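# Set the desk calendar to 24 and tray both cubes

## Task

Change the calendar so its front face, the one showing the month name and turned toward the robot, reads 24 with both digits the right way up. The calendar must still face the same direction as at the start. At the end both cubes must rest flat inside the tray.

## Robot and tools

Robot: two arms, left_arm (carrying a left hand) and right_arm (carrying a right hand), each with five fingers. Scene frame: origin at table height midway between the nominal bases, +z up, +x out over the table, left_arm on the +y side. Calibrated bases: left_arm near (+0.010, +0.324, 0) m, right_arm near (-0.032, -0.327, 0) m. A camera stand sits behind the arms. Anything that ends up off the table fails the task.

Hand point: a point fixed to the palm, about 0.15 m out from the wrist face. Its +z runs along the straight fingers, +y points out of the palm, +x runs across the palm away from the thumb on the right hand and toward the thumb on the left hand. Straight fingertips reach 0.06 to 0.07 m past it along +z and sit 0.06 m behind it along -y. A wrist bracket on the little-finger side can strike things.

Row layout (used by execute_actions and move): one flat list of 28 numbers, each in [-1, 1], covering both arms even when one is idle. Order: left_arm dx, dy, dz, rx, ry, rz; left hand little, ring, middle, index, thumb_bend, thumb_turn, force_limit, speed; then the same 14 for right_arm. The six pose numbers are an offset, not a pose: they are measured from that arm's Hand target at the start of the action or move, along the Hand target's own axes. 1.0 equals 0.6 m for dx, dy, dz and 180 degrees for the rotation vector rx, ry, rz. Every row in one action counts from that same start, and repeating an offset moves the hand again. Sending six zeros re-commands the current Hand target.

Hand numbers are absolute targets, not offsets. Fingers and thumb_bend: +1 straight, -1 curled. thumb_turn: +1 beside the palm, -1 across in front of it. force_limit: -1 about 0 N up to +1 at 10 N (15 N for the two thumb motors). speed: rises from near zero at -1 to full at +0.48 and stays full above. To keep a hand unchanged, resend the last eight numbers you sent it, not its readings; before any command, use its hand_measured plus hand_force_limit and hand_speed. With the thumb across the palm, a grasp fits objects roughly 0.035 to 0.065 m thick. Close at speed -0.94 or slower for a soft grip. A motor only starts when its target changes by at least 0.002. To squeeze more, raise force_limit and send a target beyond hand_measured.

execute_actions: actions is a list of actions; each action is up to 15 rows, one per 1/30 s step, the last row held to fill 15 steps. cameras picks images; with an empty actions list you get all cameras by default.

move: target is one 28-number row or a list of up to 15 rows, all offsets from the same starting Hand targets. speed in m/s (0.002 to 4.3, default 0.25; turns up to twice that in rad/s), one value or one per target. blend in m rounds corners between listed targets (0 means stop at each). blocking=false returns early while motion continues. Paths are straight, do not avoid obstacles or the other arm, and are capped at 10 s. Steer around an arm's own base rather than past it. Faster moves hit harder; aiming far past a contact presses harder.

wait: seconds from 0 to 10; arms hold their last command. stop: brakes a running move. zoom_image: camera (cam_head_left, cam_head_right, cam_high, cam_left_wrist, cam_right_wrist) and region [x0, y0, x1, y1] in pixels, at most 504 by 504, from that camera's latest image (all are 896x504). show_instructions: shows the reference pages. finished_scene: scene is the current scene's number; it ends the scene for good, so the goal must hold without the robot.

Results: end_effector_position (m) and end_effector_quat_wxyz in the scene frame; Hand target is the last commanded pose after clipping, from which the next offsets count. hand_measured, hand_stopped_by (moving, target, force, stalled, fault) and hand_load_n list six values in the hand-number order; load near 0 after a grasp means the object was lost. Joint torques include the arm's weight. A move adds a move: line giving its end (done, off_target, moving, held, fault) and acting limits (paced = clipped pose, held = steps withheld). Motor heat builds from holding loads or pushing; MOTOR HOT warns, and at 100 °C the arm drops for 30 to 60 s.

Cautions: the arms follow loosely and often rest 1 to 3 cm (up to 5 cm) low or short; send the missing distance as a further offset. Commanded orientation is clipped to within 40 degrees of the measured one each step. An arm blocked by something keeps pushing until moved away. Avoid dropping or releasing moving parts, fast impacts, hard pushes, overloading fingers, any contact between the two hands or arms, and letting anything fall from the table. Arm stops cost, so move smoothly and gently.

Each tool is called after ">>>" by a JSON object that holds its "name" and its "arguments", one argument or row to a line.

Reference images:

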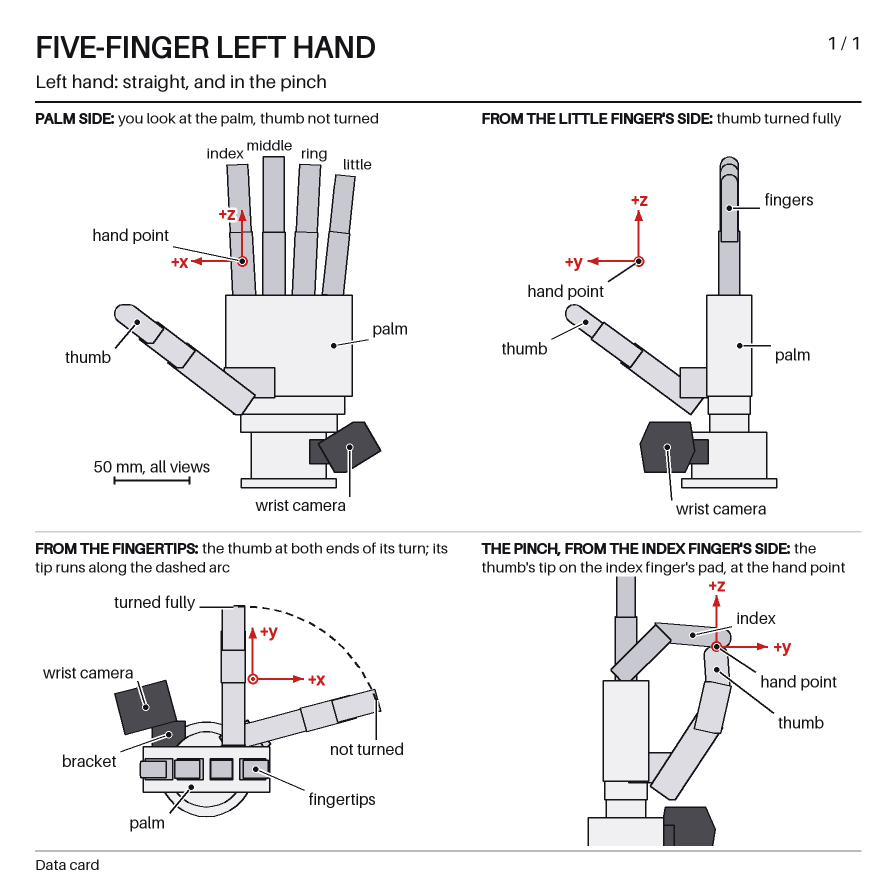

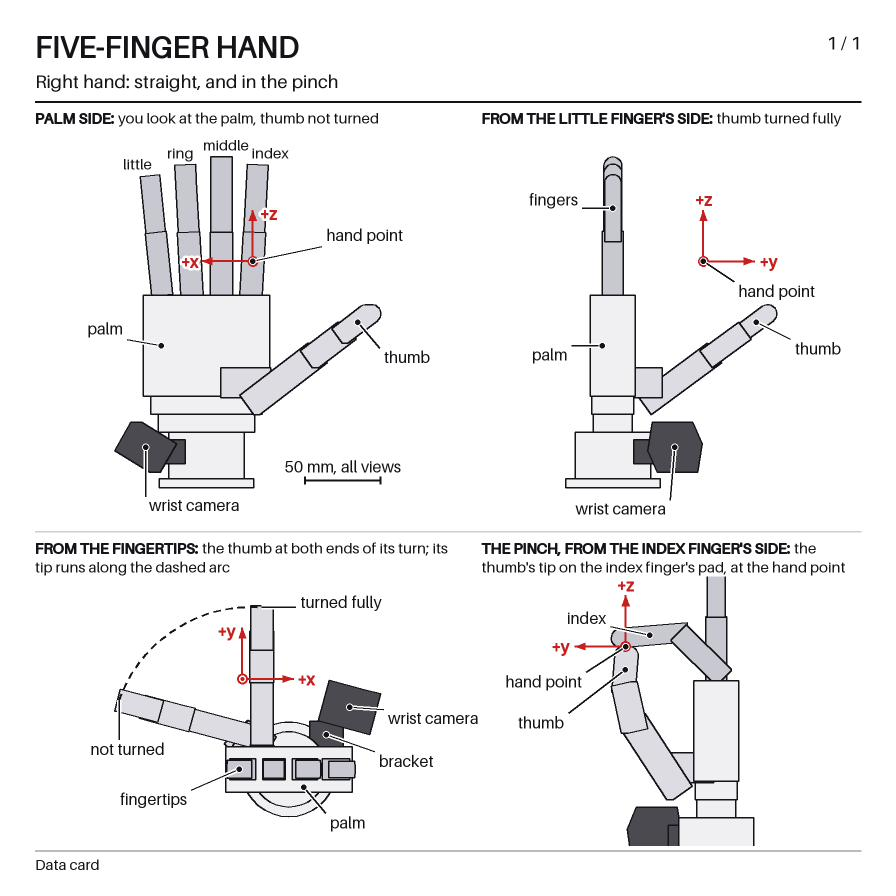

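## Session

>>> {"name": "execute_actions", "arguments": {
  "actions": []
}}

Scene clock: 0.00 s.
left_arm: end_effector_position=(+0.4180, -0.2608, +0.2182) hand_measured=(+1.000, +1.000, +1.000, +1.000, +1.000, +1.000) hand_load_n=(+0.0, +0.0, +0.0, +0.0, +0.0, +0.0) hand_stopped_by=(target, target, target, target, target, target) hand_force_limit=0.00 hand_speed=-0.80 end_effector_quat_wxyz=(+0.093, +0.763, -0.448, +0.458) | right_arm: end_effector_position=(+0.4587, -0.7023, +0.0887) hand_measured=(+1.000, +1.000, +1.000, +1.000, +1.000, +1.000) hand_load_n=(+0.0, -0.5, +0.0, +0.0, +0.0, +0.0) hand_stopped_by=(target, target, target, target, target, target) hand_force_limit=0.00 hand_speed=-0.80 end_effector_quat_wxyz=(+0.112, +0.098, +0.916, -0.373)
Joint positions: left_arm=[-0.914 1.654 1.278 -0.231 -0.148 -1.342] | right_arm=[-0.573 1.669 1.162 -0.442 0.542 1.023]
Joint velocities: within noise
Joint torques (N m): no reading
Motor temperatures (°C): left_arm=[30 33 40 23 23 21] | right_arm=[24 31 34 26 23 21]
Heat: left arm: hottest elbow 40 °C; right arm: hottest elbow 34 °C.
Hand target: left_arm +0.4288, -0.2654, +0.2465; +0.099, +0.756, -0.434, +0.480 | right_arm +0.4738, -0.7081, +0.1105; +0.133, +0.104, +0.908, -0.384
camera_calibration:
cam_left_wrist: T_world_to_cam=[[0.806516, 0.406668, 0.429131, -0.322018], [-0.318799, -0.312135, 0.894952, -0.143452], [0.497895, -0.858599, -0.122096, -0.292328], [0, 0, 0, 1]] pos_world=[0.359528, -0.164815, 0.230879]
cam_right_wrist: T_world_to_cam=[[0.0671017, 0.671536, -0.737928, 0.516773], [0.792146, 0.413819, 0.448619, -0.108957], [0.606632, -0.614649, -0.504186, -0.554531], [0, 0, 0, 1]] pos_world=[0.38803, -0.642785, 0.150635]

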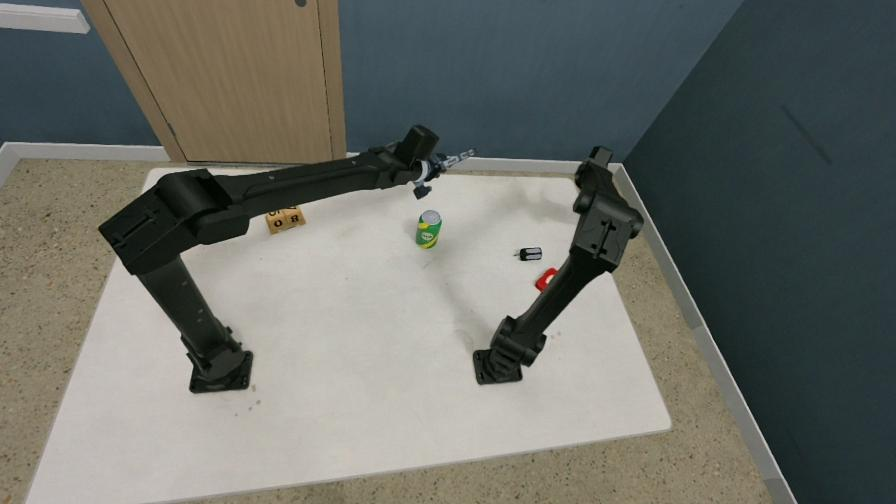

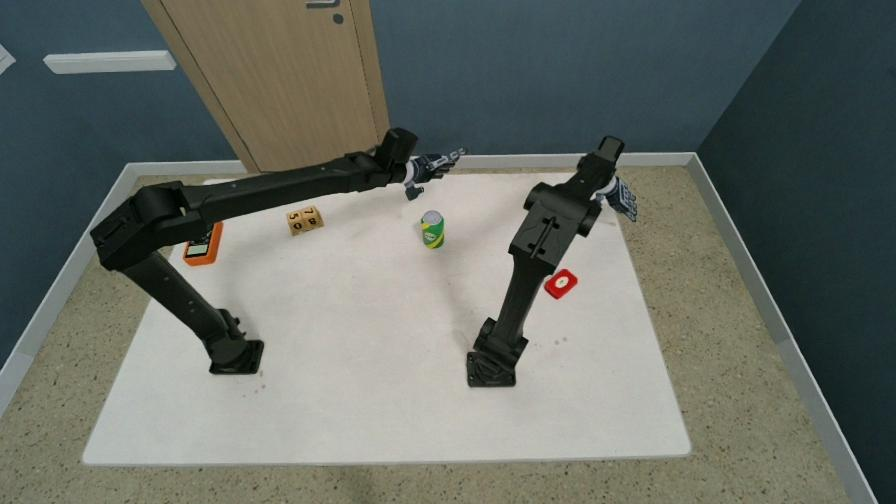

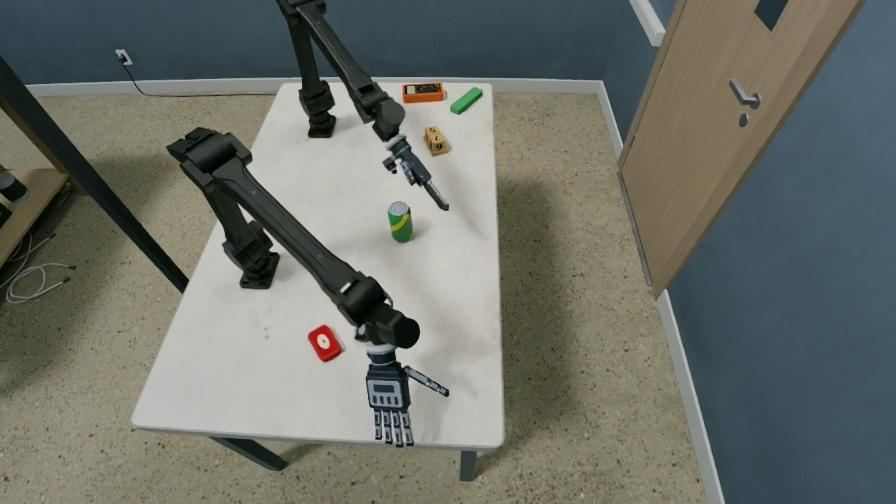

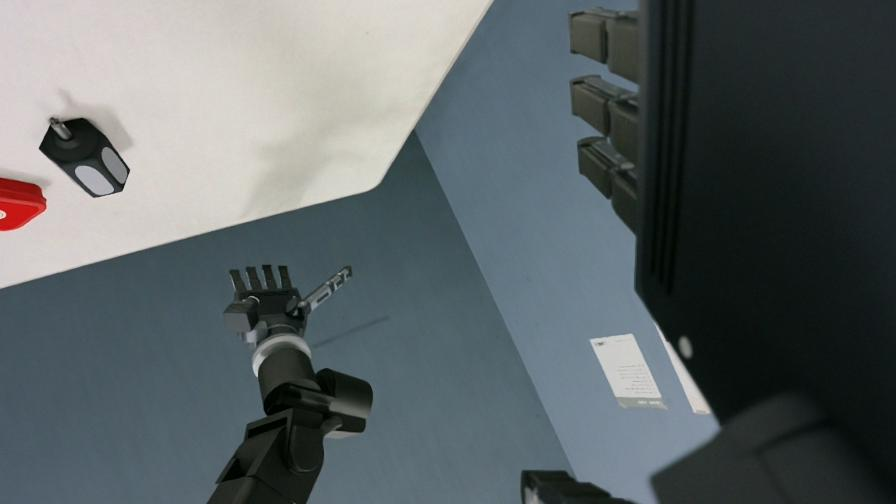

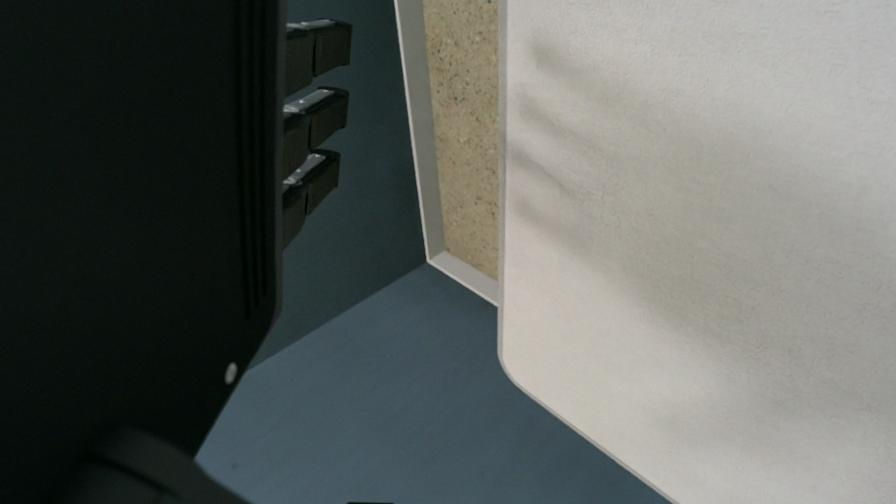

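>>> {"name": "zoom_image", "arguments": {
  "camera": "cam_head_right",
  "region": [270, 190, 340, 250]
}}

>>> {"name": "zoom_image", "arguments": {
  "camera": "cam_head_left",
  "region": [250, 190, 320, 250]
}}

>>> {"name": "zoom_image", "arguments": {
  "camera": "cam_high",
  "region": [400, 110, 470, 170]
}}

Scaled by 7.200 from the camera's 896x504 image, which has a finer 1280x720 frame.

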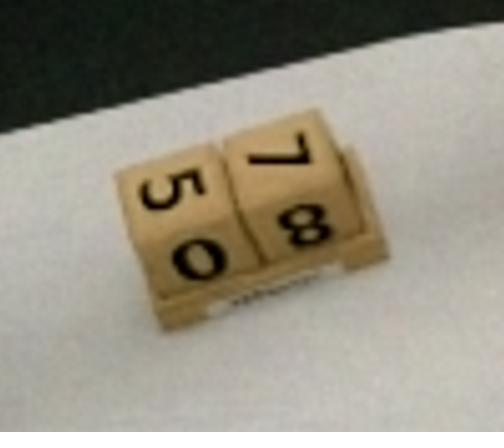

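Scaled by 7.200 from the camera's 896x504 image, which has a finer 1280x720 frame.

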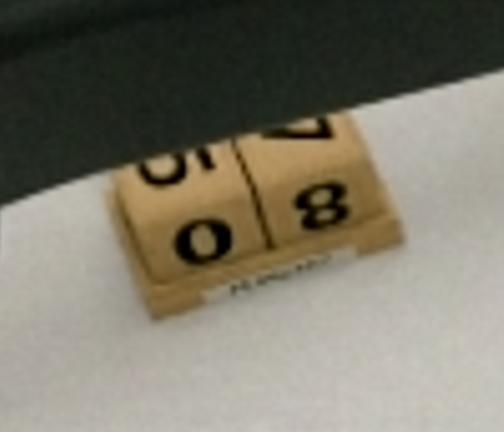

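Scaled by 7.200 from the camera's 896x504 image, which has a finer 1280x720 frame.

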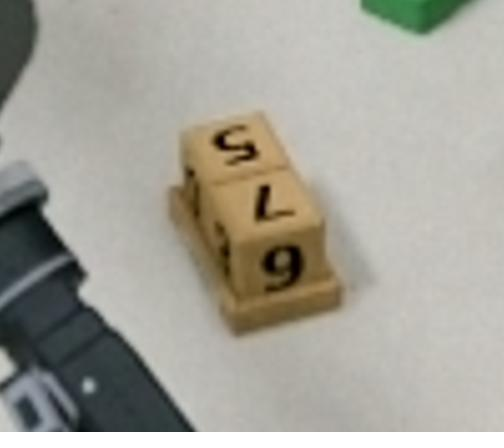

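>>> {"name": "move", "arguments": {
  "target": [
    [0.0845,-0.0803,-0.1907,0,0,0,1,1,1,1,1,1,0,-0.8,0,0,0,0,0,0,1,1,1,1,1,1,0,-0.8],
    [-0.257,-0.5167,-0.5642,-0.06,0.14,0.25,1,1,1,1,1,1,0,-0.8,0,0,0,0,0,0,1,1,1,1,1,1,0,-0.8],
    [-0.5545,-0.6478,-0.5122,-0.1226,0.2797,0.4998,1,1,1,1,1,1,0,-0.8,0,0,0,0,0,0,1,1,1,1,1,1,0,-0.8]
  ],
  "speed": 0.3,
  "blend": [0.05,0.05,0],
  "cameras": ["cam_left_wrist","cam_head_right"]
}}

Scene clock: 51.03 s.
left_arm: end_effector_position=(+0.4556, +0.3223, +0.2226) hand_measured=(+1.000, +1.000, +1.000, +1.000, +1.000, +1.000) hand_load_n=(+0.0, +0.0, +0.0, +0.0, +0.0, +0.0) hand_stopped_by=(target, target, target, target, target, target) hand_force_limit=0.00 hand_speed=-0.80 end_effector_quat_wxyz=(+0.063, -0.050, +0.849, -0.522) | right_arm: end_effector_position=(+0.4587, -0.7023, +0.0887) hand_measured=(+1.000, +1.000, +1.000, +1.000, +1.000, +1.000) hand_load_n=(+0.0, +0.0, +0.0, +0.0, +0.0, +0.0) hand_stopped_by=(target, target, target, target, target, target) hand_force_limit=0.00 hand_speed=-0.80 end_effector_quat_wxyz=(+0.112, +0.098, +0.916, -0.373)
Joint positions: left_arm=[0.315 1.636 1.456 -1.665 1.089 1.938] | right_arm=[-0.573 1.669 1.162 -0.442 0.542 1.023]
Joint torques (N m): left_arm=[1.26 -12.69 13.2 -0.36 0.31 -0.03] | right_arm=[-2.26 -14.39 9.35 2.09 0.27 -0.02]
Motor temperatures (°C): left_arm=[30 34 44 23 23 21] | right_arm=[24 32 41 26 24 21]
Heat: left arm: hottest elbow 44 °C; right arm: hottest elbow 41 °C.
Hand target: left_arm +0.4702, +0.3299, +0.2402; -0.025, +0.036, +0.819, -0.573 | right_arm +0.4738, -0.7081, +0.1105; +0.133, +0.104, +0.908, -0.384
Off the commanded pose: left_arm 0.024 m, 16 deg | right_arm 0.027 m, 3 deg.
joint sent to its limit (left arm) — joint 4 (wrist pitch), lower limit. The joint targets are off in position and orientation.
move: off_target (left_arm, right_arm)
camera_calibration:
cam_left_wrist: T_world_to_cam=[[-0.210654, -0.497924, 0.841247, 0.0718812], [-0.90511, 0.424466, 0.0245903, 0.270053], [-0.369325, -0.756241, -0.540091, 0.645189], [0, 0, 0, 1]] pos_world=[0.497854, 0.409081, 0.28135]
Images, in order (width x height): cam_head_right 896x504, cam_left_wrist 896x504.

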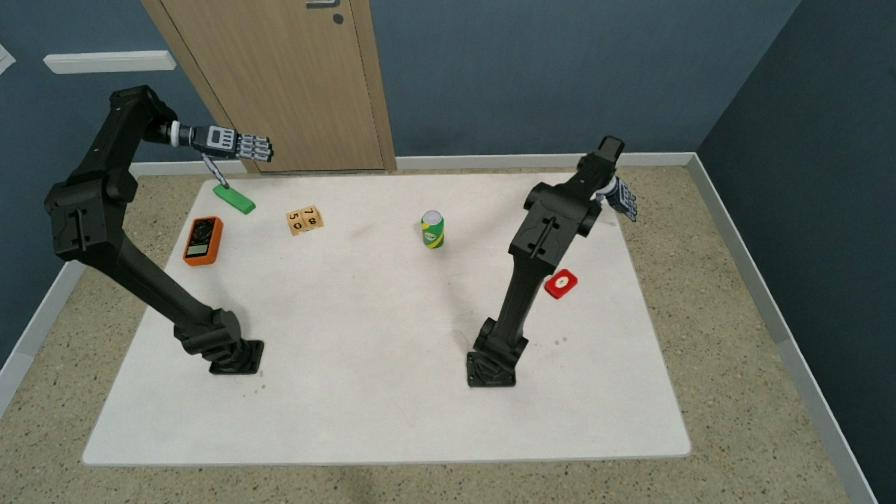

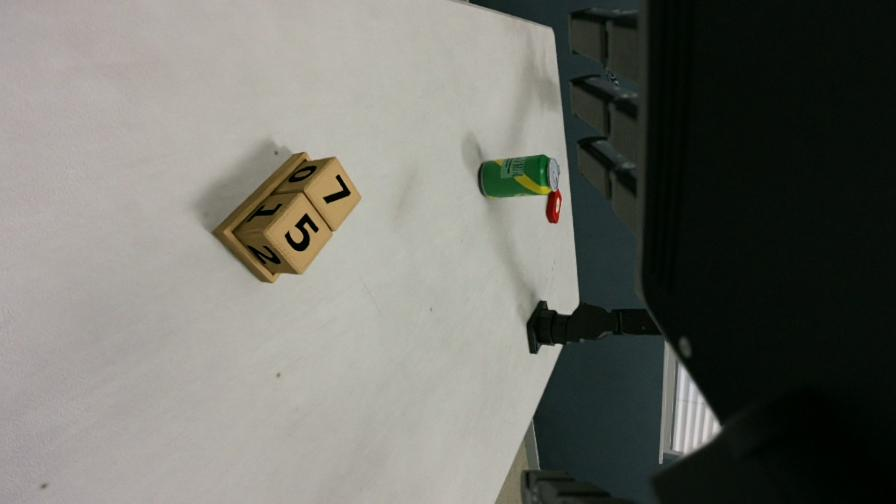

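>>> {"name": "zoom_image", "arguments": {
  "camera": "cam_left_wrist",
  "region": [200, 140, 370, 290]
}}

Scaled by 2.965 from the camera's 896x504 image, which has a finer 1280x720 frame.

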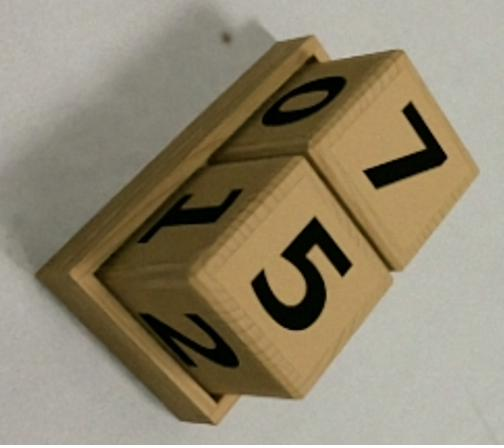

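>>> {"name": "move", "arguments": {
  "target": [
    [0.1005,-0.066,0.1812,-0.0242,-0.2877,-0.1459,1,1,0.4,0.4,1,-1,-0.4,-0.3,0,0,0,0,0,0,1,1,1,1,1,1,0,-0.8],
    [0.0147,0.0665,0.2568,-0.0484,-0.5753,-0.2917,1,1,0.4,0.4,1,-1,-0.4,-0.3,0,0,0,0,0,0,1,1,1,1,1,1,0,-0.8]
  ],
  "speed": 0.3,
  "blend": [0.05,0],
  "cameras": ["cam_left_wrist","cam_head_right"]
}}

Scene clock: 117.50 s.
left_arm: end_effector_position=(+0.4275, +0.2109, +0.1156) hand_measured=(+1.000, +1.000, +0.400, +0.400, +1.000, -1.000) hand_load_n=(-0.5, +0.0, +0.0, +0.0, +0.0, +0.5) hand_stopped_by=(target, target, target, target, target, target) hand_force_limit=-0.40 hand_speed=-0.30 end_effector_quat_wxyz=(-0.381, +0.726, -0.520, +0.239) | right_arm: end_effector_position=(+0.4587, -0.7023, +0.0887) hand_measured=(+1.000, +1.000, +1.000, +1.000, +1.000, +1.000) hand_load_n=(+0.0, +0.0, +0.0, +0.0, +0.0, +0.0) hand_stopped_by=(target, target, target, target, target, target) hand_force_limit=0.00 hand_speed=-0.80 end_effector_quat_wxyz=(+0.112, +0.098, +0.916, -0.373)
Joint positions: left_arm=[-0.425 1.16 0.7 -0.361 -0.622 -0.498] | right_arm=[-0.573 1.669 1.162 -0.442 0.542 1.023]
Joint torques (N m): left_arm=[-0.26 -6.18 14.23 0.9 -0.69 -0.18] | right_arm=[-2.26 -14.45 9.35 2.04 0.26 -0.01]
Motor temperatures (°C): left_arm=[30 34 49 23 24 21] | right_arm=[24 32 43 26 24 21]
Heat: left arm: hottest elbow 49 °C; right arm: hottest elbow 43 °C.
Hand target: left_arm +0.4501, +0.2001, +0.1499; -0.389, +0.726, -0.500, +0.267 | right_arm +0.4738, -0.7081, +0.1105; +0.133, +0.104, +0.908, -0.384
Off the commanded pose: left_arm 0.042 m, 4 deg | right_arm 0.027 m, 3 deg.
move: off_target (left_arm, right_arm)
camera_calibration:
cam_left_wrist: T_world_to_cam=[[0.660099, -0.0490424, 0.749576, -0.355826], [-0.213358, -0.96901, 0.12449, 0.281168], [0.720242, -0.242103, -0.650106, -0.0686236], [0, 0, 0, 1]] pos_world=[0.344295, 0.23839, 0.187103]
Images, in order (width x height): cam_head_right 896x504, cam_left_wrist 896x504.

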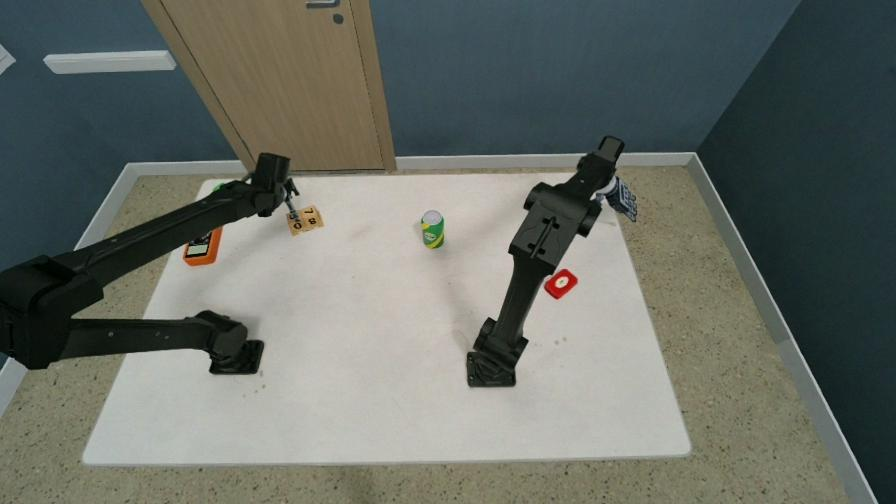

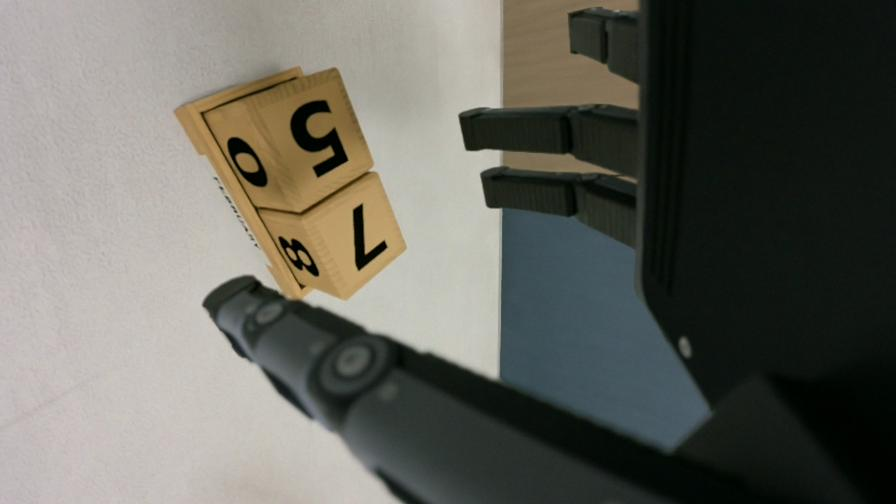

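>>> {"name": "zoom_image", "arguments": {
  "camera": "cam_left_wrist",
  "region": [160, 50, 440, 330]
}}

Scaled by 1.800 from the camera's 896x504 image, which has a finer 1280x720 frame.

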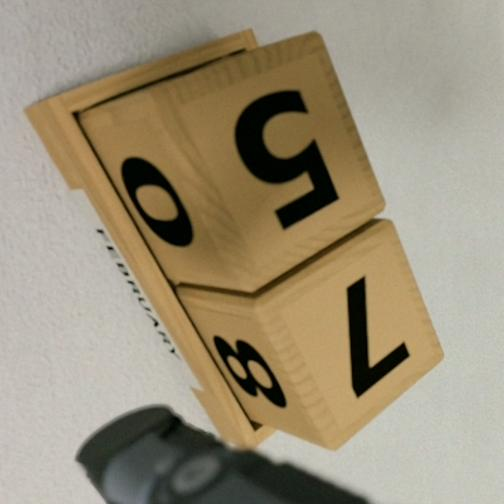

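>>> {"name": "move", "arguments": {
  "target": [0.0055,0.0821,0.0715,0,0,0,1,1,0.4,0.4,1,-1,-0.4,-0.3,0,0,0,0,0,0,1,1,1,1,1,1,0,-0.8],
  "speed": 0.12,
  "cameras": ["cam_left_wrist"]
}}

>>> {"name": "zoom_image", "arguments": {
  "camera": "cam_left_wrist",
  "region": [160, 50, 440, 330]
}}

Scene clock: 151.03 s.
left_arm: end_effector_position=(+0.4518, +0.2001, +0.0791) hand_measured=(+1.000, +1.000, +0.400, +0.400, +1.000, -1.000) hand_load_n=(+0.0, +0.0, +0.0, +0.0, +0.0, +0.0) hand_stopped_by=(target, target, target, target, target, target) hand_force_limit=-0.40 hand_speed=-0.30 end_effector_quat_wxyz=(-0.384, +0.725, -0.512, +0.254) | right_arm: end_effector_position=(+0.4587, -0.7023, +0.0887) hand_measured=(+1.000, +1.000, +1.000, +1.000, +1.000, +1.000) hand_load_n=(+0.0, +0.0, +0.0, +0.0, -0.5, +0.0) hand_stopped_by=(target, target, target, target, target, target) hand_force_limit=0.00 hand_speed=-0.80 end_effector_quat_wxyz=(+0.112, +0.098, +0.916, -0.373)
Joint positions: left_arm=[-0.425 1.289 0.675 -0.172 -0.622 -0.498] | right_arm=[-0.573 1.669 1.162 -0.442 0.542 1.023]
Joint torques (N m): left_arm=[0.32 -7.24 8.12 2.32 -0.44 -0.09] | right_arm=[-2.37 -14.27 9.33 2.1 0.26 -0.01]
Heat: left arm: hottest elbow 50 °C; right arm: hottest elbow 44 °C.
Hand target: left_arm +0.4590, +0.2000, +0.0851; -0.389, +0.726, -0.500, +0.267 | right_arm +0.4738, -0.7081, +0.1105; +0.133, +0.104, +0.908, -0.384
Off the commanded pose: left_arm 0.009 m, 2 deg | right_arm 0.027 m, 3 deg.
move: off_target (right_arm)
camera_calibration:
cam_left_wrist: T_world_to_cam=[[0.635567, -0.0380971, 0.771105, -0.33782], [-0.217481, -0.96717, 0.131471, 0.281356], [0.740781, -0.25126, -0.622987, -0.122053], [0, 0, 0, 1]] pos_world=[0.366312, 0.228582, 0.147468]
Images, in order (width x height): cam_left_wrist 896x504.

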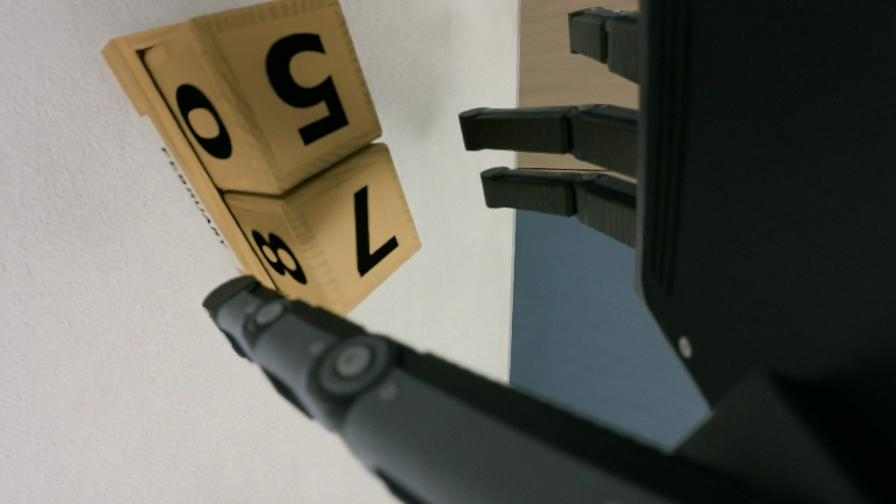

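Scaled by 1.800 from the camera's 896x504 image, which has a finer 1280x720 frame.

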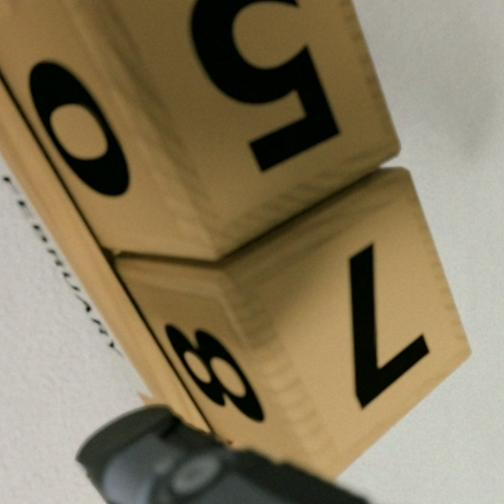

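>>> {"name": "move", "arguments": {
  "target": [-0.002,0.0612,0.0405,0,0,0,1,1,0.4,0.4,1,-1,-0.4,-0.3,0,0,0,0,0,0,1,1,1,1,1,1,0,-0.8],
  "speed": 0.1,
  "cameras": ["cam_left_wrist"]
}}

>>> {"name": "zoom_image", "arguments": {
  "camera": "cam_left_wrist",
  "region": [160, 50, 500, 390]
}}

Scene clock: 162.80 s.
left_arm: end_effector_position=(+0.4512, +0.2004, +0.0355) hand_measured=(+1.000, +1.000, +0.400, +0.400, +1.000, -1.000) hand_load_n=(+0.0, +0.0, +0.0, +0.0, +0.0, +0.0) hand_stopped_by=(target, target, target, target, target, target) hand_force_limit=-0.40 hand_speed=-0.30 end_effector_quat_wxyz=(-0.384, +0.725, -0.511, +0.255) | right_arm: end_effector_position=(+0.4587, -0.7023, +0.0887) hand_measured=(+1.000, +1.000, +1.000, +1.000, +1.000, +1.000) hand_load_n=(+0.0, +0.0, +0.0, +0.0, +0.0, +0.0) hand_stopped_by=(target, target, target, target, target, target) hand_force_limit=0.00 hand_speed=-0.80 end_effector_quat_wxyz=(+0.112, +0.098, +0.916, -0.373)
Joint positions: left_arm=[-0.425 1.386 0.616 -0.014 -0.622 -0.498] | right_arm=[-0.573 1.669 1.162 -0.442 0.542 1.023]
Joint torques (N m): left_arm=[0.56 -8.12 7.28 2.28 -0.39 -0.08] | right_arm=[-2.2 -14.15 9.32 2.07 0.25 -0.01]
Heat: left arm: hottest elbow 50 °C; right arm: hottest elbow 44 °C.
Hand target: left_arm +0.4584, +0.2011, +0.0411; -0.389, +0.726, -0.500, +0.267 | right_arm +0.4738, -0.7081, +0.1105; +0.133, +0.104, +0.908, -0.384
Off the commanded pose: left_arm 0.009 m, 2 deg | right_arm 0.027 m, 3 deg.
move: off_target (right_arm)
camera_calibration:
cam_left_wrist: T_world_to_cam=[[0.634516, -0.0376394, 0.771992, -0.303402], [-0.217624, -0.967104, 0.131717, 0.287264], [0.741639, -0.251581, -0.621835, -0.149107], [0, 0, 0, 1]] pos_world=[0.365612, 0.228882, 0.103666]
Images, in order (width x height): cam_left_wrist 896x504.

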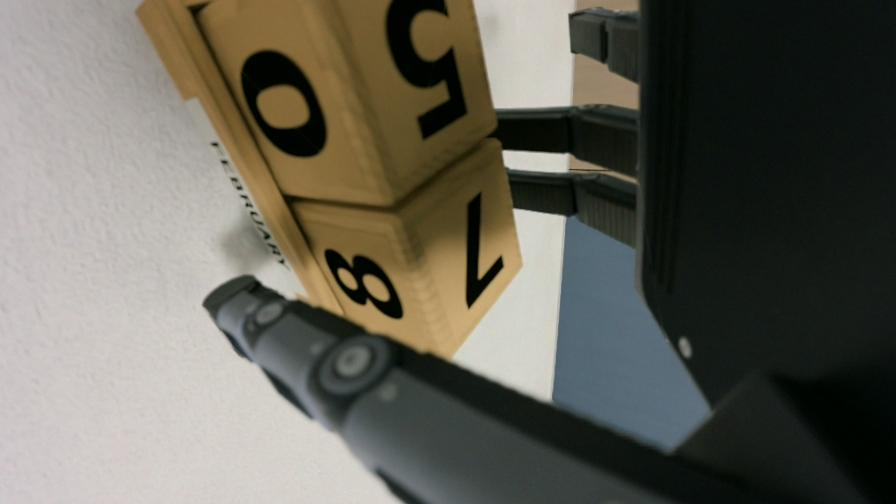

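Scaled by 1.482 from the camera's 896x504 image, which has a finer 1280x720 frame.

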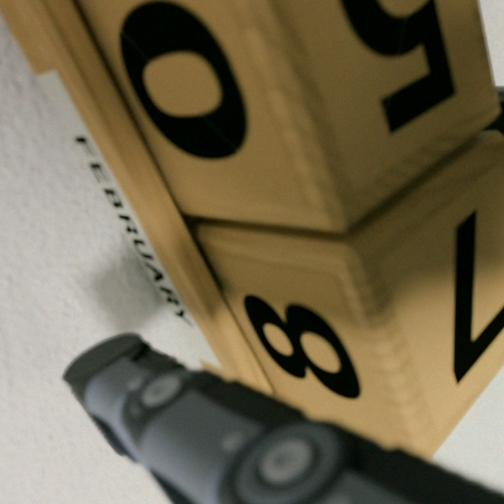

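>>> {"name": "move", "arguments": {
  "target": [
    [0.003,-0.003,0.004,0,0,0,1,1,-0.02,-0.02,0.8,-1,-0.4,-0.7,0,0,0,0,0,0,1,1,1,1,1,1,0,-0.8]
  ],
  "speed": 0.1,
  "cameras": ["cam_left_wrist"]
}}

>>> {"name": "zoom_image", "arguments": {
  "camera": "cam_left_wrist",
  "region": [200, 50, 540, 390]
}}

Scene clock: 177.90 s.
left_arm: end_effector_position=(+0.4515, +0.2002, +0.0357) hand_measured=(+1.000, +1.000, -0.020, -0.020, +0.802, -1.000) hand_load_n=(-0.5, +0.0, +2.5, +0.0, +2.5, +0.5) hand_stopped_by=(target, target, force, target, target, target) hand_force_limit=-0.40 hand_speed=-0.70 end_effector_quat_wxyz=(-0.384, +0.725, -0.510, +0.256) | right_arm: end_effector_position=(+0.4587, -0.7023, +0.0887) hand_measured=(+1.000, +1.000, +1.000, +1.000, +1.000, +1.000) hand_load_n=(+0.0, +0.0, +0.0, +0.0, +0.0, +0.0) hand_stopped_by=(target, target, target, target, target, target) hand_force_limit=0.00 hand_speed=-0.80 end_effector_quat_wxyz=(+0.112, +0.098, +0.916, -0.373)
Joint positions: left_arm=[-0.425 1.386 0.616 -0.013 -0.622 -0.5] | right_arm=[-0.573 1.669 1.162 -0.442 0.542 1.023]
Joint torques (N m): left_arm=[0.85 -7.47 8.01 2.25 -0.31 -0.05] | right_arm=[-2.32 -14.33 9.37 2.1 0.26 -0.01]
Heat: left arm: hottest elbow 48 °C; right arm: hottest elbow 44 °C.
Hand target: left_arm +0.4618, +0.2005, +0.0412; -0.389, +0.726, -0.500, +0.267 | right_arm +0.4738, -0.7081, +0.1105; +0.133, +0.104, +0.908, -0.384
Off the commanded pose: left_arm 0.012 m, 2 deg | right_arm 0.027 m, 3 deg.
move: off_target (left_arm, right_arm)
camera_calibration:
cam_left_wrist: T_world_to_cam=[[0.633124, -0.0356569, 0.773229, -0.303679], [-0.217032, -0.967046, 0.133112, 0.286822], [0.743001, -0.252092, -0.619999, -0.149792], [0, 0, 0, 1]] pos_world=[0.365812, 0.228781, 0.103763]
Images, in order (width x height): cam_left_wrist 896x504.

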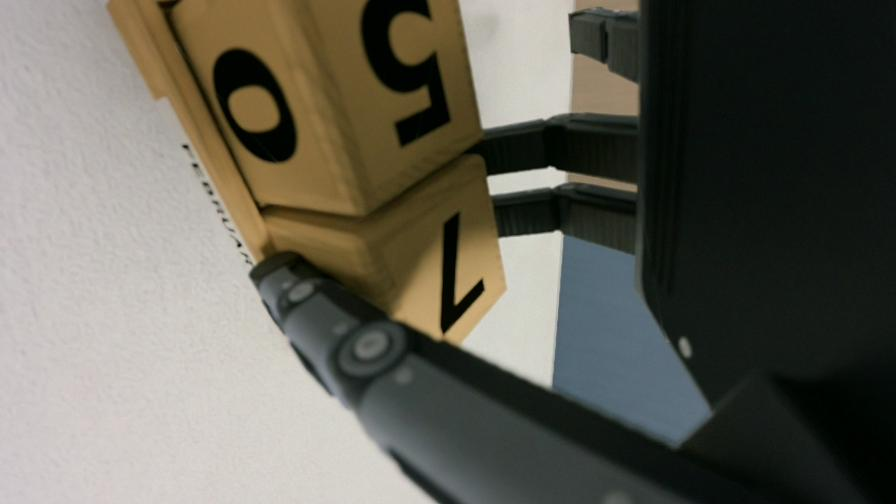

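Scaled by 1.482 from the camera's 896x504 image, which has a finer 1280x720 frame.

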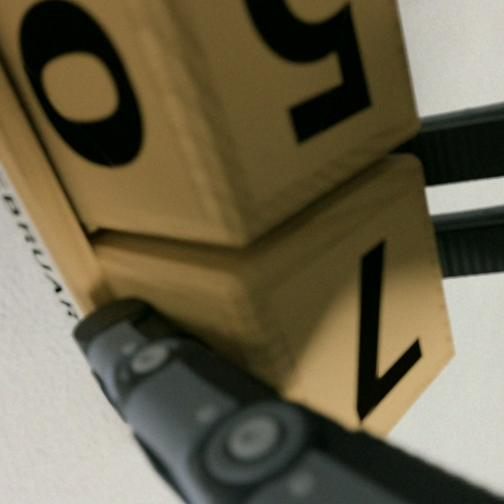

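>>> {"name": "move", "arguments": {
  "target": [
    [0,0,0,0,0,0,1,1,-0.25,-0.25,0.0,-1,-0.4,-0.9,0,0,0,0,0,0,1,1,1,1,1,1,0,-0.8]
  ],
  "speed": 0.1,
  "cameras": ["cam_left_wrist"]
}}

>>> {"name": "zoom_image", "arguments": {
  "camera": "cam_left_wrist",
  "region": [200, 50, 540, 390]
}}

Scene clock: 188.23 s.
left_arm: end_effector_position=(+0.4515, +0.2002, +0.0357) hand_measured=(+1.000, +1.000, -0.026, -0.064, +0.800, -1.000) hand_load_n=(+0.0, +0.0, +2.5, +4.0, +7.0, -0.5) hand_stopped_by=(target, target, force, force, force, target) hand_force_limit=-0.40 hand_speed=-0.90 end_effector_quat_wxyz=(-0.384, +0.725, -0.510, +0.256) | right_arm: end_effector_position=(+0.4587, -0.7023, +0.0887) hand_measured=(+1.000, +1.000, +1.000, +1.000, +1.000, +1.000) hand_load_n=(+0.0, +0.0, +0.0, +0.0, +0.0, +0.0) hand_stopped_by=(target, target, target, target, target, target) hand_force_limit=0.00 hand_speed=-0.80 end_effector_quat_wxyz=(+0.112, +0.098, +0.916, -0.373)
Joint positions: left_arm=[-0.425 1.386 0.616 -0.013 -0.622 -0.5] | right_arm=[-0.573 1.669 1.162 -0.442 0.542 1.023]
Joint torques (N m): left_arm=[0.56 -7.24 7.99 2.26 -0.31 -0.06] | right_arm=[-2.26 -14.27 9.32 2.04 0.27 -0.02]
Heat: left arm: hottest elbow 47 °C; right arm: hottest elbow 44 °C.
Hand target: left_arm +0.4618, +0.2005, +0.0412; -0.389, +0.726, -0.500, +0.267 | right_arm +0.4738, -0.7081, +0.1105; +0.133, +0.104, +0.908, -0.384
Off the commanded pose: left_arm 0.012 m, 2 deg | right_arm 0.027 m, 3 deg.
move: off_target (left_arm, right_arm)
camera_calibration:
cam_left_wrist: T_world_to_cam=[[0.633124, -0.0356569, 0.773229, -0.303679], [-0.217032, -0.967046, 0.133112, 0.286822], [0.743001, -0.252092, -0.619999, -0.149792], [0, 0, 0, 1]] pos_world=[0.365812, 0.228781, 0.103763]
Images, in order (width x height): cam_left_wrist 896x504.

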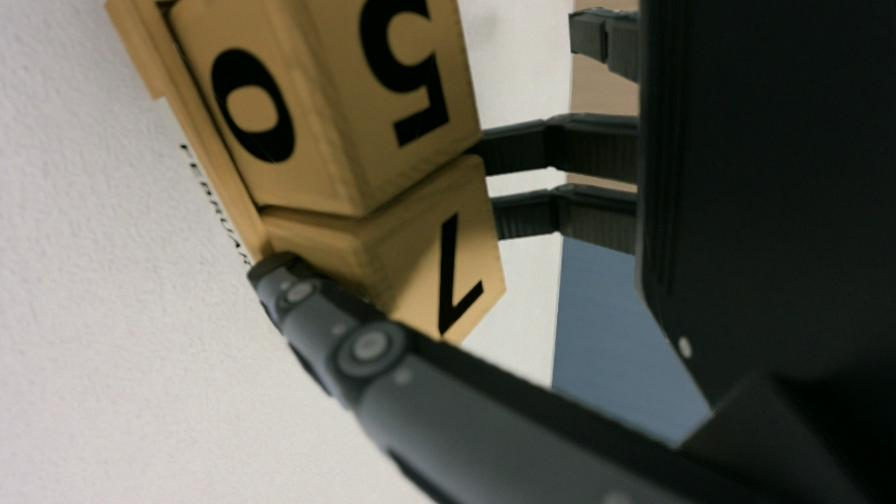

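Scaled by 1.482 from the camera's 896x504 image, which has a finer 1280x720 frame.

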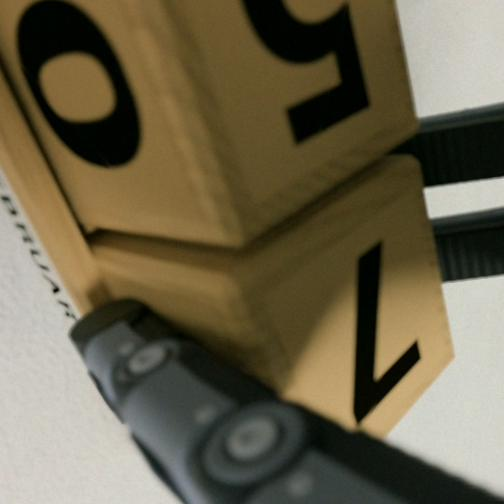

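>>> {"name": "move", "arguments": {
  "target": [
    [0,0,0,0,0,0,1,1,0.4,0.4,1,-1,-0.4,-0.7,0,0,0,0,0,0,1,1,1,1,1,1,0,-0.8],
    [-0.0048,-0.0623,-0.0566,0,0,0,1,1,0.4,0.4,1,-1,-0.4,-0.7,0,0,0,0,0,0,1,1,1,1,1,1,0,-0.8],
    [0.0003,-0.0032,-0.0081,0,0,0,1,1,0.4,0.4,1,-1,-0.4,-0.7,0,0,0,0,0,0,1,1,1,1,1,1,0,-0.8]
  ],
  "speed": 0.12,
  "cameras": ["cam_left_wrist"]
}}

>>> {"name": "zoom_image", "arguments": {
  "camera": "cam_left_wrist",
  "region": [200, 50, 540, 390]
}}

Scene clock: 200.63 s.
left_arm: end_effector_position=(+0.4481, +0.2017, +0.0352) hand_measured=(+1.000, +1.000, +0.400, +0.400, +1.000, -1.000) hand_load_n=(+0.0, +0.0, +0.0, +0.0, +0.0, +0.0) hand_stopped_by=(target, target, target, target, target, target) hand_force_limit=-0.40 hand_speed=-0.70 end_effector_quat_wxyz=(-0.383, +0.726, -0.514, +0.250) | right_arm: end_effector_position=(+0.4587, -0.7023, +0.0887) hand_measured=(+1.000, +1.000, +1.000, +1.000, +1.000, +1.000) hand_load_n=(+0.0, +0.0, +0.0, -0.5, +0.0, +0.0) hand_stopped_by=(target, target, target, target, target, target) hand_force_limit=0.00 hand_speed=-0.80 end_effector_quat_wxyz=(+0.112, +0.098, +0.916, -0.373)
Joint positions: left_arm=[-0.425 1.38 0.616 -0.033 -0.622 -0.5] | right_arm=[-0.573 1.669 1.162 -0.442 0.542 1.023]
Joint torques (N m): left_arm=[0.62 -8.18 8.14 2.25 -0.49 -0.09] | right_arm=[-2.43 -14.21 9.39 2.06 0.26 -0.02]
Heat: left arm: hottest elbow 46 °C; right arm: hottest elbow 44 °C.
Hand target: left_arm +0.4591, +0.1993, +0.0455; -0.389, +0.726, -0.500, +0.267 | right_arm +0.4738, -0.7081, +0.1105; +0.133, +0.104, +0.908, -0.384
Off the commanded pose: left_arm 0.015 m, 3 deg | right_arm 0.027 m, 3 deg.
move: off_target (left_arm, right_arm)
camera_calibration:
cam_left_wrist: T_world_to_cam=[[0.642827, -0.0399787, 0.764968, -0.304273], [-0.215346, -0.967794, 0.130384, 0.287095], [0.735119, -0.248547, -0.630733, -0.144039], [0, 0, 0, 1]] pos_world=[0.363305, 0.229884, 0.104477]
Images, in order (width x height): cam_left_wrist 896x504.

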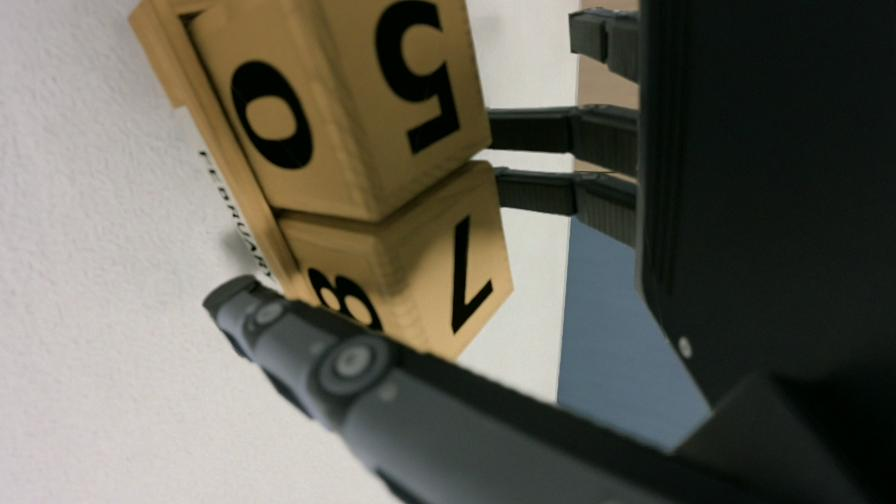

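Scaled by 1.482 from the camera's 896x504 image, which has a finer 1280x720 frame.

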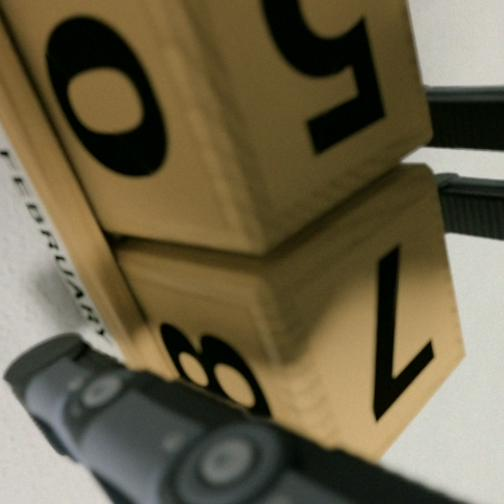

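>>> {"name": "move", "arguments": {
  "target": [
    [0,-0.083,-0.0555,0,0.0069,0.0046,1,1,0.4,0.4,1,-1,-0.4,-0.7,0,0,0,0,0,0,1,1,1,1,1,1,0,-0.8],
    [0,-0.0048,-0.0077,0,0.0069,0.0046,1,1,0.4,0.4,1,-1,-0.4,-0.7,0,0,0,0,0,0,1,1,1,1,1,1,0,-0.8]
  ],
  "speed": 0.12,
  "cameras": ["cam_left_wrist"]
}}

>>> {"name": "zoom_image", "arguments": {
  "camera": "cam_left_wrist",
  "region": [200, 50, 540, 390]
}}

Scene clock: 219.57 s.
left_arm: end_effector_position=(+0.4500, +0.1973, +0.0451) hand_measured=(+1.000, +1.000, +0.400, +0.400, +1.000, -1.000) hand_load_n=(+0.0, +0.0, +0.0, +0.0, +0.0, +0.0) hand_stopped_by=(target, target, target, target, target, target) hand_force_limit=-0.40 hand_speed=-0.70 end_effector_quat_wxyz=(-0.379, +0.722, -0.516, +0.262) | right_arm: end_effector_position=(+0.4587, -0.7023, +0.0887) hand_measured=(+1.000, +1.000, +1.000, +1.000, +1.000, +1.000) hand_load_n=(+0.0, +0.0, -0.5, +0.0, +0.0, +0.0) hand_stopped_by=(target, target, target, target, target, target) hand_force_limit=0.00 hand_speed=-0.80 end_effector_quat_wxyz=(+0.112, +0.098, +0.916, -0.373)
Joint positions: left_arm=[-0.425 1.357 0.619 -0.034 -0.603 -0.489] | right_arm=[-0.573 1.669 1.162 -0.442 0.542 1.023]
Joint torques (N m): left_arm=[0.79 -7.77 7.6 2.24 -0.35 -0.06] | right_arm=[-2.43 -14.1 9.32 2.07 0.25 -0.02]
Heat: left arm: hottest elbow 46 °C; right arm: hottest elbow 45 °C.
Hand target: left_arm +0.4570, +0.1985, +0.0505; -0.385, +0.720, -0.509, +0.272 | right_arm +0.4738, -0.7081, +0.1105; +0.133, +0.104, +0.908, -0.384
Off the commanded pose: left_arm 0.009 m, 2 deg | right_arm 0.027 m, 3 deg.
move: off_target (right_arm)
camera_calibration:
cam_left_wrist: T_world_to_cam=[[0.631213, -0.0417119, 0.774487, -0.308103], [-0.235835, -0.961595, 0.140418, 0.289535], [0.738886, -0.271284, -0.616808, -0.138157], [0, 0, 0, 1]] pos_world=[0.364843, 0.228084, 0.11275]
Images, in order (width x height): cam_left_wrist 896x504.

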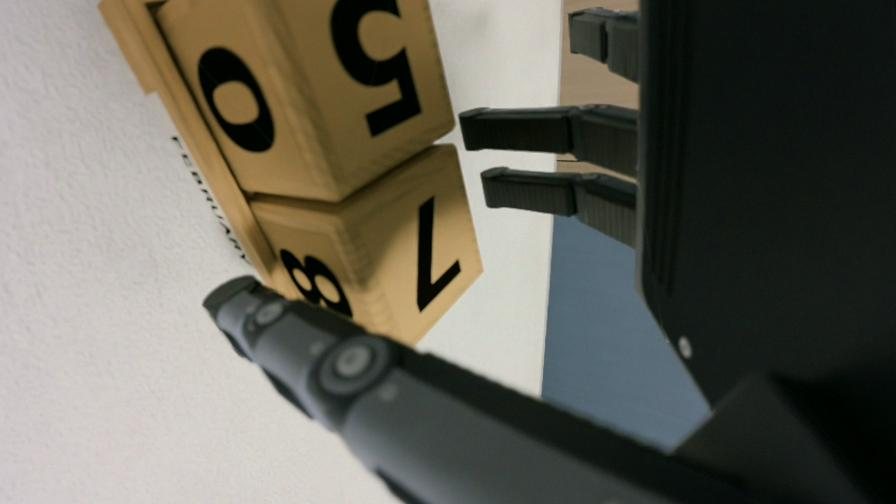

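Scaled by 1.482 from the camera's 896x504 image, which has a finer 1280x720 frame.

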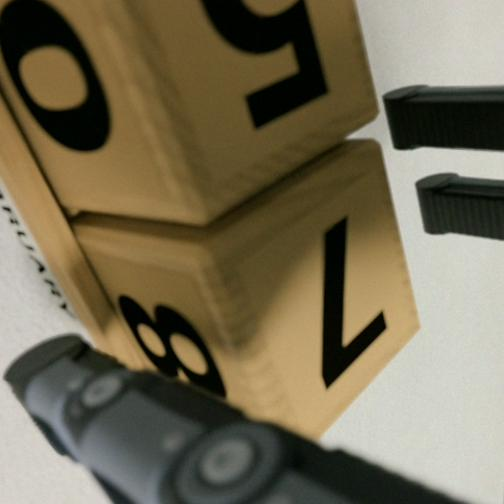

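>>> {"name": "move", "arguments": {
  "target": [
    [-0.001,0.0094,0.0025,0,0,0,1,1,0.4,0.4,1,-1,-0.4,-0.7,0,0,0,0,0,0,1,1,1,1,1,1,0,-0.8],
    [-0.001,0.0094,0.0025,0,0,0,1,1,0.1,0.1,0.8,-1,-0.4,-0.8,0,0,0,0,0,0,1,1,1,1,1,1,0,-0.8]
  ],
  "speed": 0.12,
  "cameras": ["cam_left_wrist"]
}}

>>> {"name": "zoom_image", "arguments": {
  "camera": "cam_left_wrist",
  "region": [200, 50, 540, 390]
}}

Scene clock: 228.00 s.
left_arm: end_effector_position=(+0.4503, +0.1972, +0.0447) hand_measured=(+1.000, +1.000, +0.100, +0.100, +0.800, -1.000) hand_load_n=(+0.0, +0.0, +0.0, +0.0, +0.0, +0.0) hand_stopped_by=(target, target, target, target, target, target) hand_force_limit=-0.40 hand_speed=-0.80 end_effector_quat_wxyz=(-0.380, +0.721, -0.514, +0.267) | right_arm: end_effector_position=(+0.4587, -0.7023, +0.0887) hand_measured=(+1.000, +1.000, +1.000, +1.000, +1.000, +1.000) hand_load_n=(+0.0, +0.0, +0.0, +0.0, +0.0, +0.0) hand_stopped_by=(target, target, target, target, target, target) hand_force_limit=0.00 hand_speed=-0.80 end_effector_quat_wxyz=(+0.112, +0.098, +0.916, -0.373)
Joint positions: left_arm=[-0.425 1.357 0.611 -0.016 -0.603 -0.489] | right_arm=[-0.573 1.669 1.162 -0.442 0.542 1.023]
Joint torques (N m): left_arm=[0.5 -7 7.19 2.28 -0.44 -0.07] | right_arm=[-2.2 -14.15 9.32 2.04 0.25 -0.01]
Heat: left arm: hottest elbow 46 °C; right arm: hottest elbow 45 °C.
Hand target: left_arm +0.4551, +0.1984, +0.0450; -0.385, +0.720, -0.509, +0.272 | right_arm +0.4738, -0.7081, +0.1105; +0.133, +0.104, +0.908, -0.384
Off the commanded pose: left_arm 0.005 m, 1 deg | right_arm 0.027 m, 3 deg.
move: off_target (right_arm)
camera_calibration:
cam_left_wrist: T_world_to_cam=[[0.623676, -0.0382933, 0.780745, -0.305562], [-0.237182, -0.960982, 0.142332, 0.289953], [0.744831, -0.273948, -0.608424, -0.141113], [0, 0, 0, 1]] pos_world=[0.364449, 0.228281, 0.111439]
Images, in order (width x height): cam_left_wrist 896x504.

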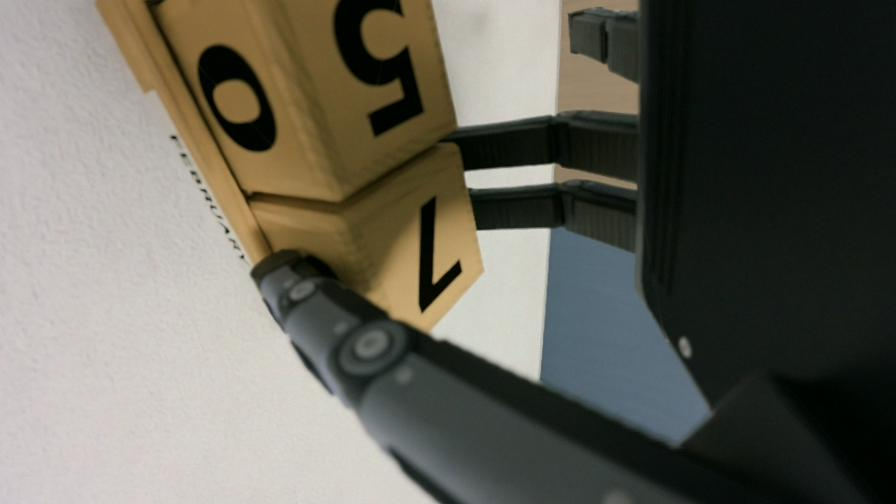

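Scaled by 1.482 from the camera's 896x504 image, which has a finer 1280x720 frame.

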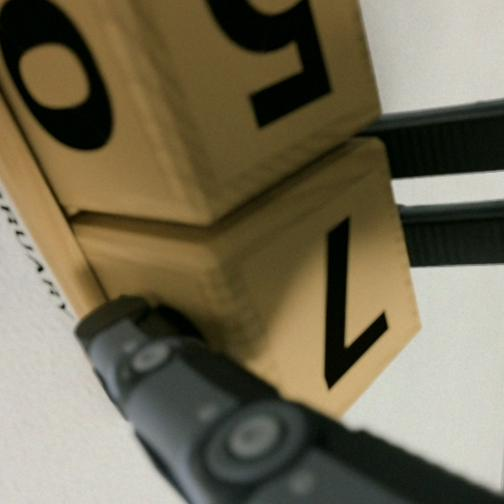

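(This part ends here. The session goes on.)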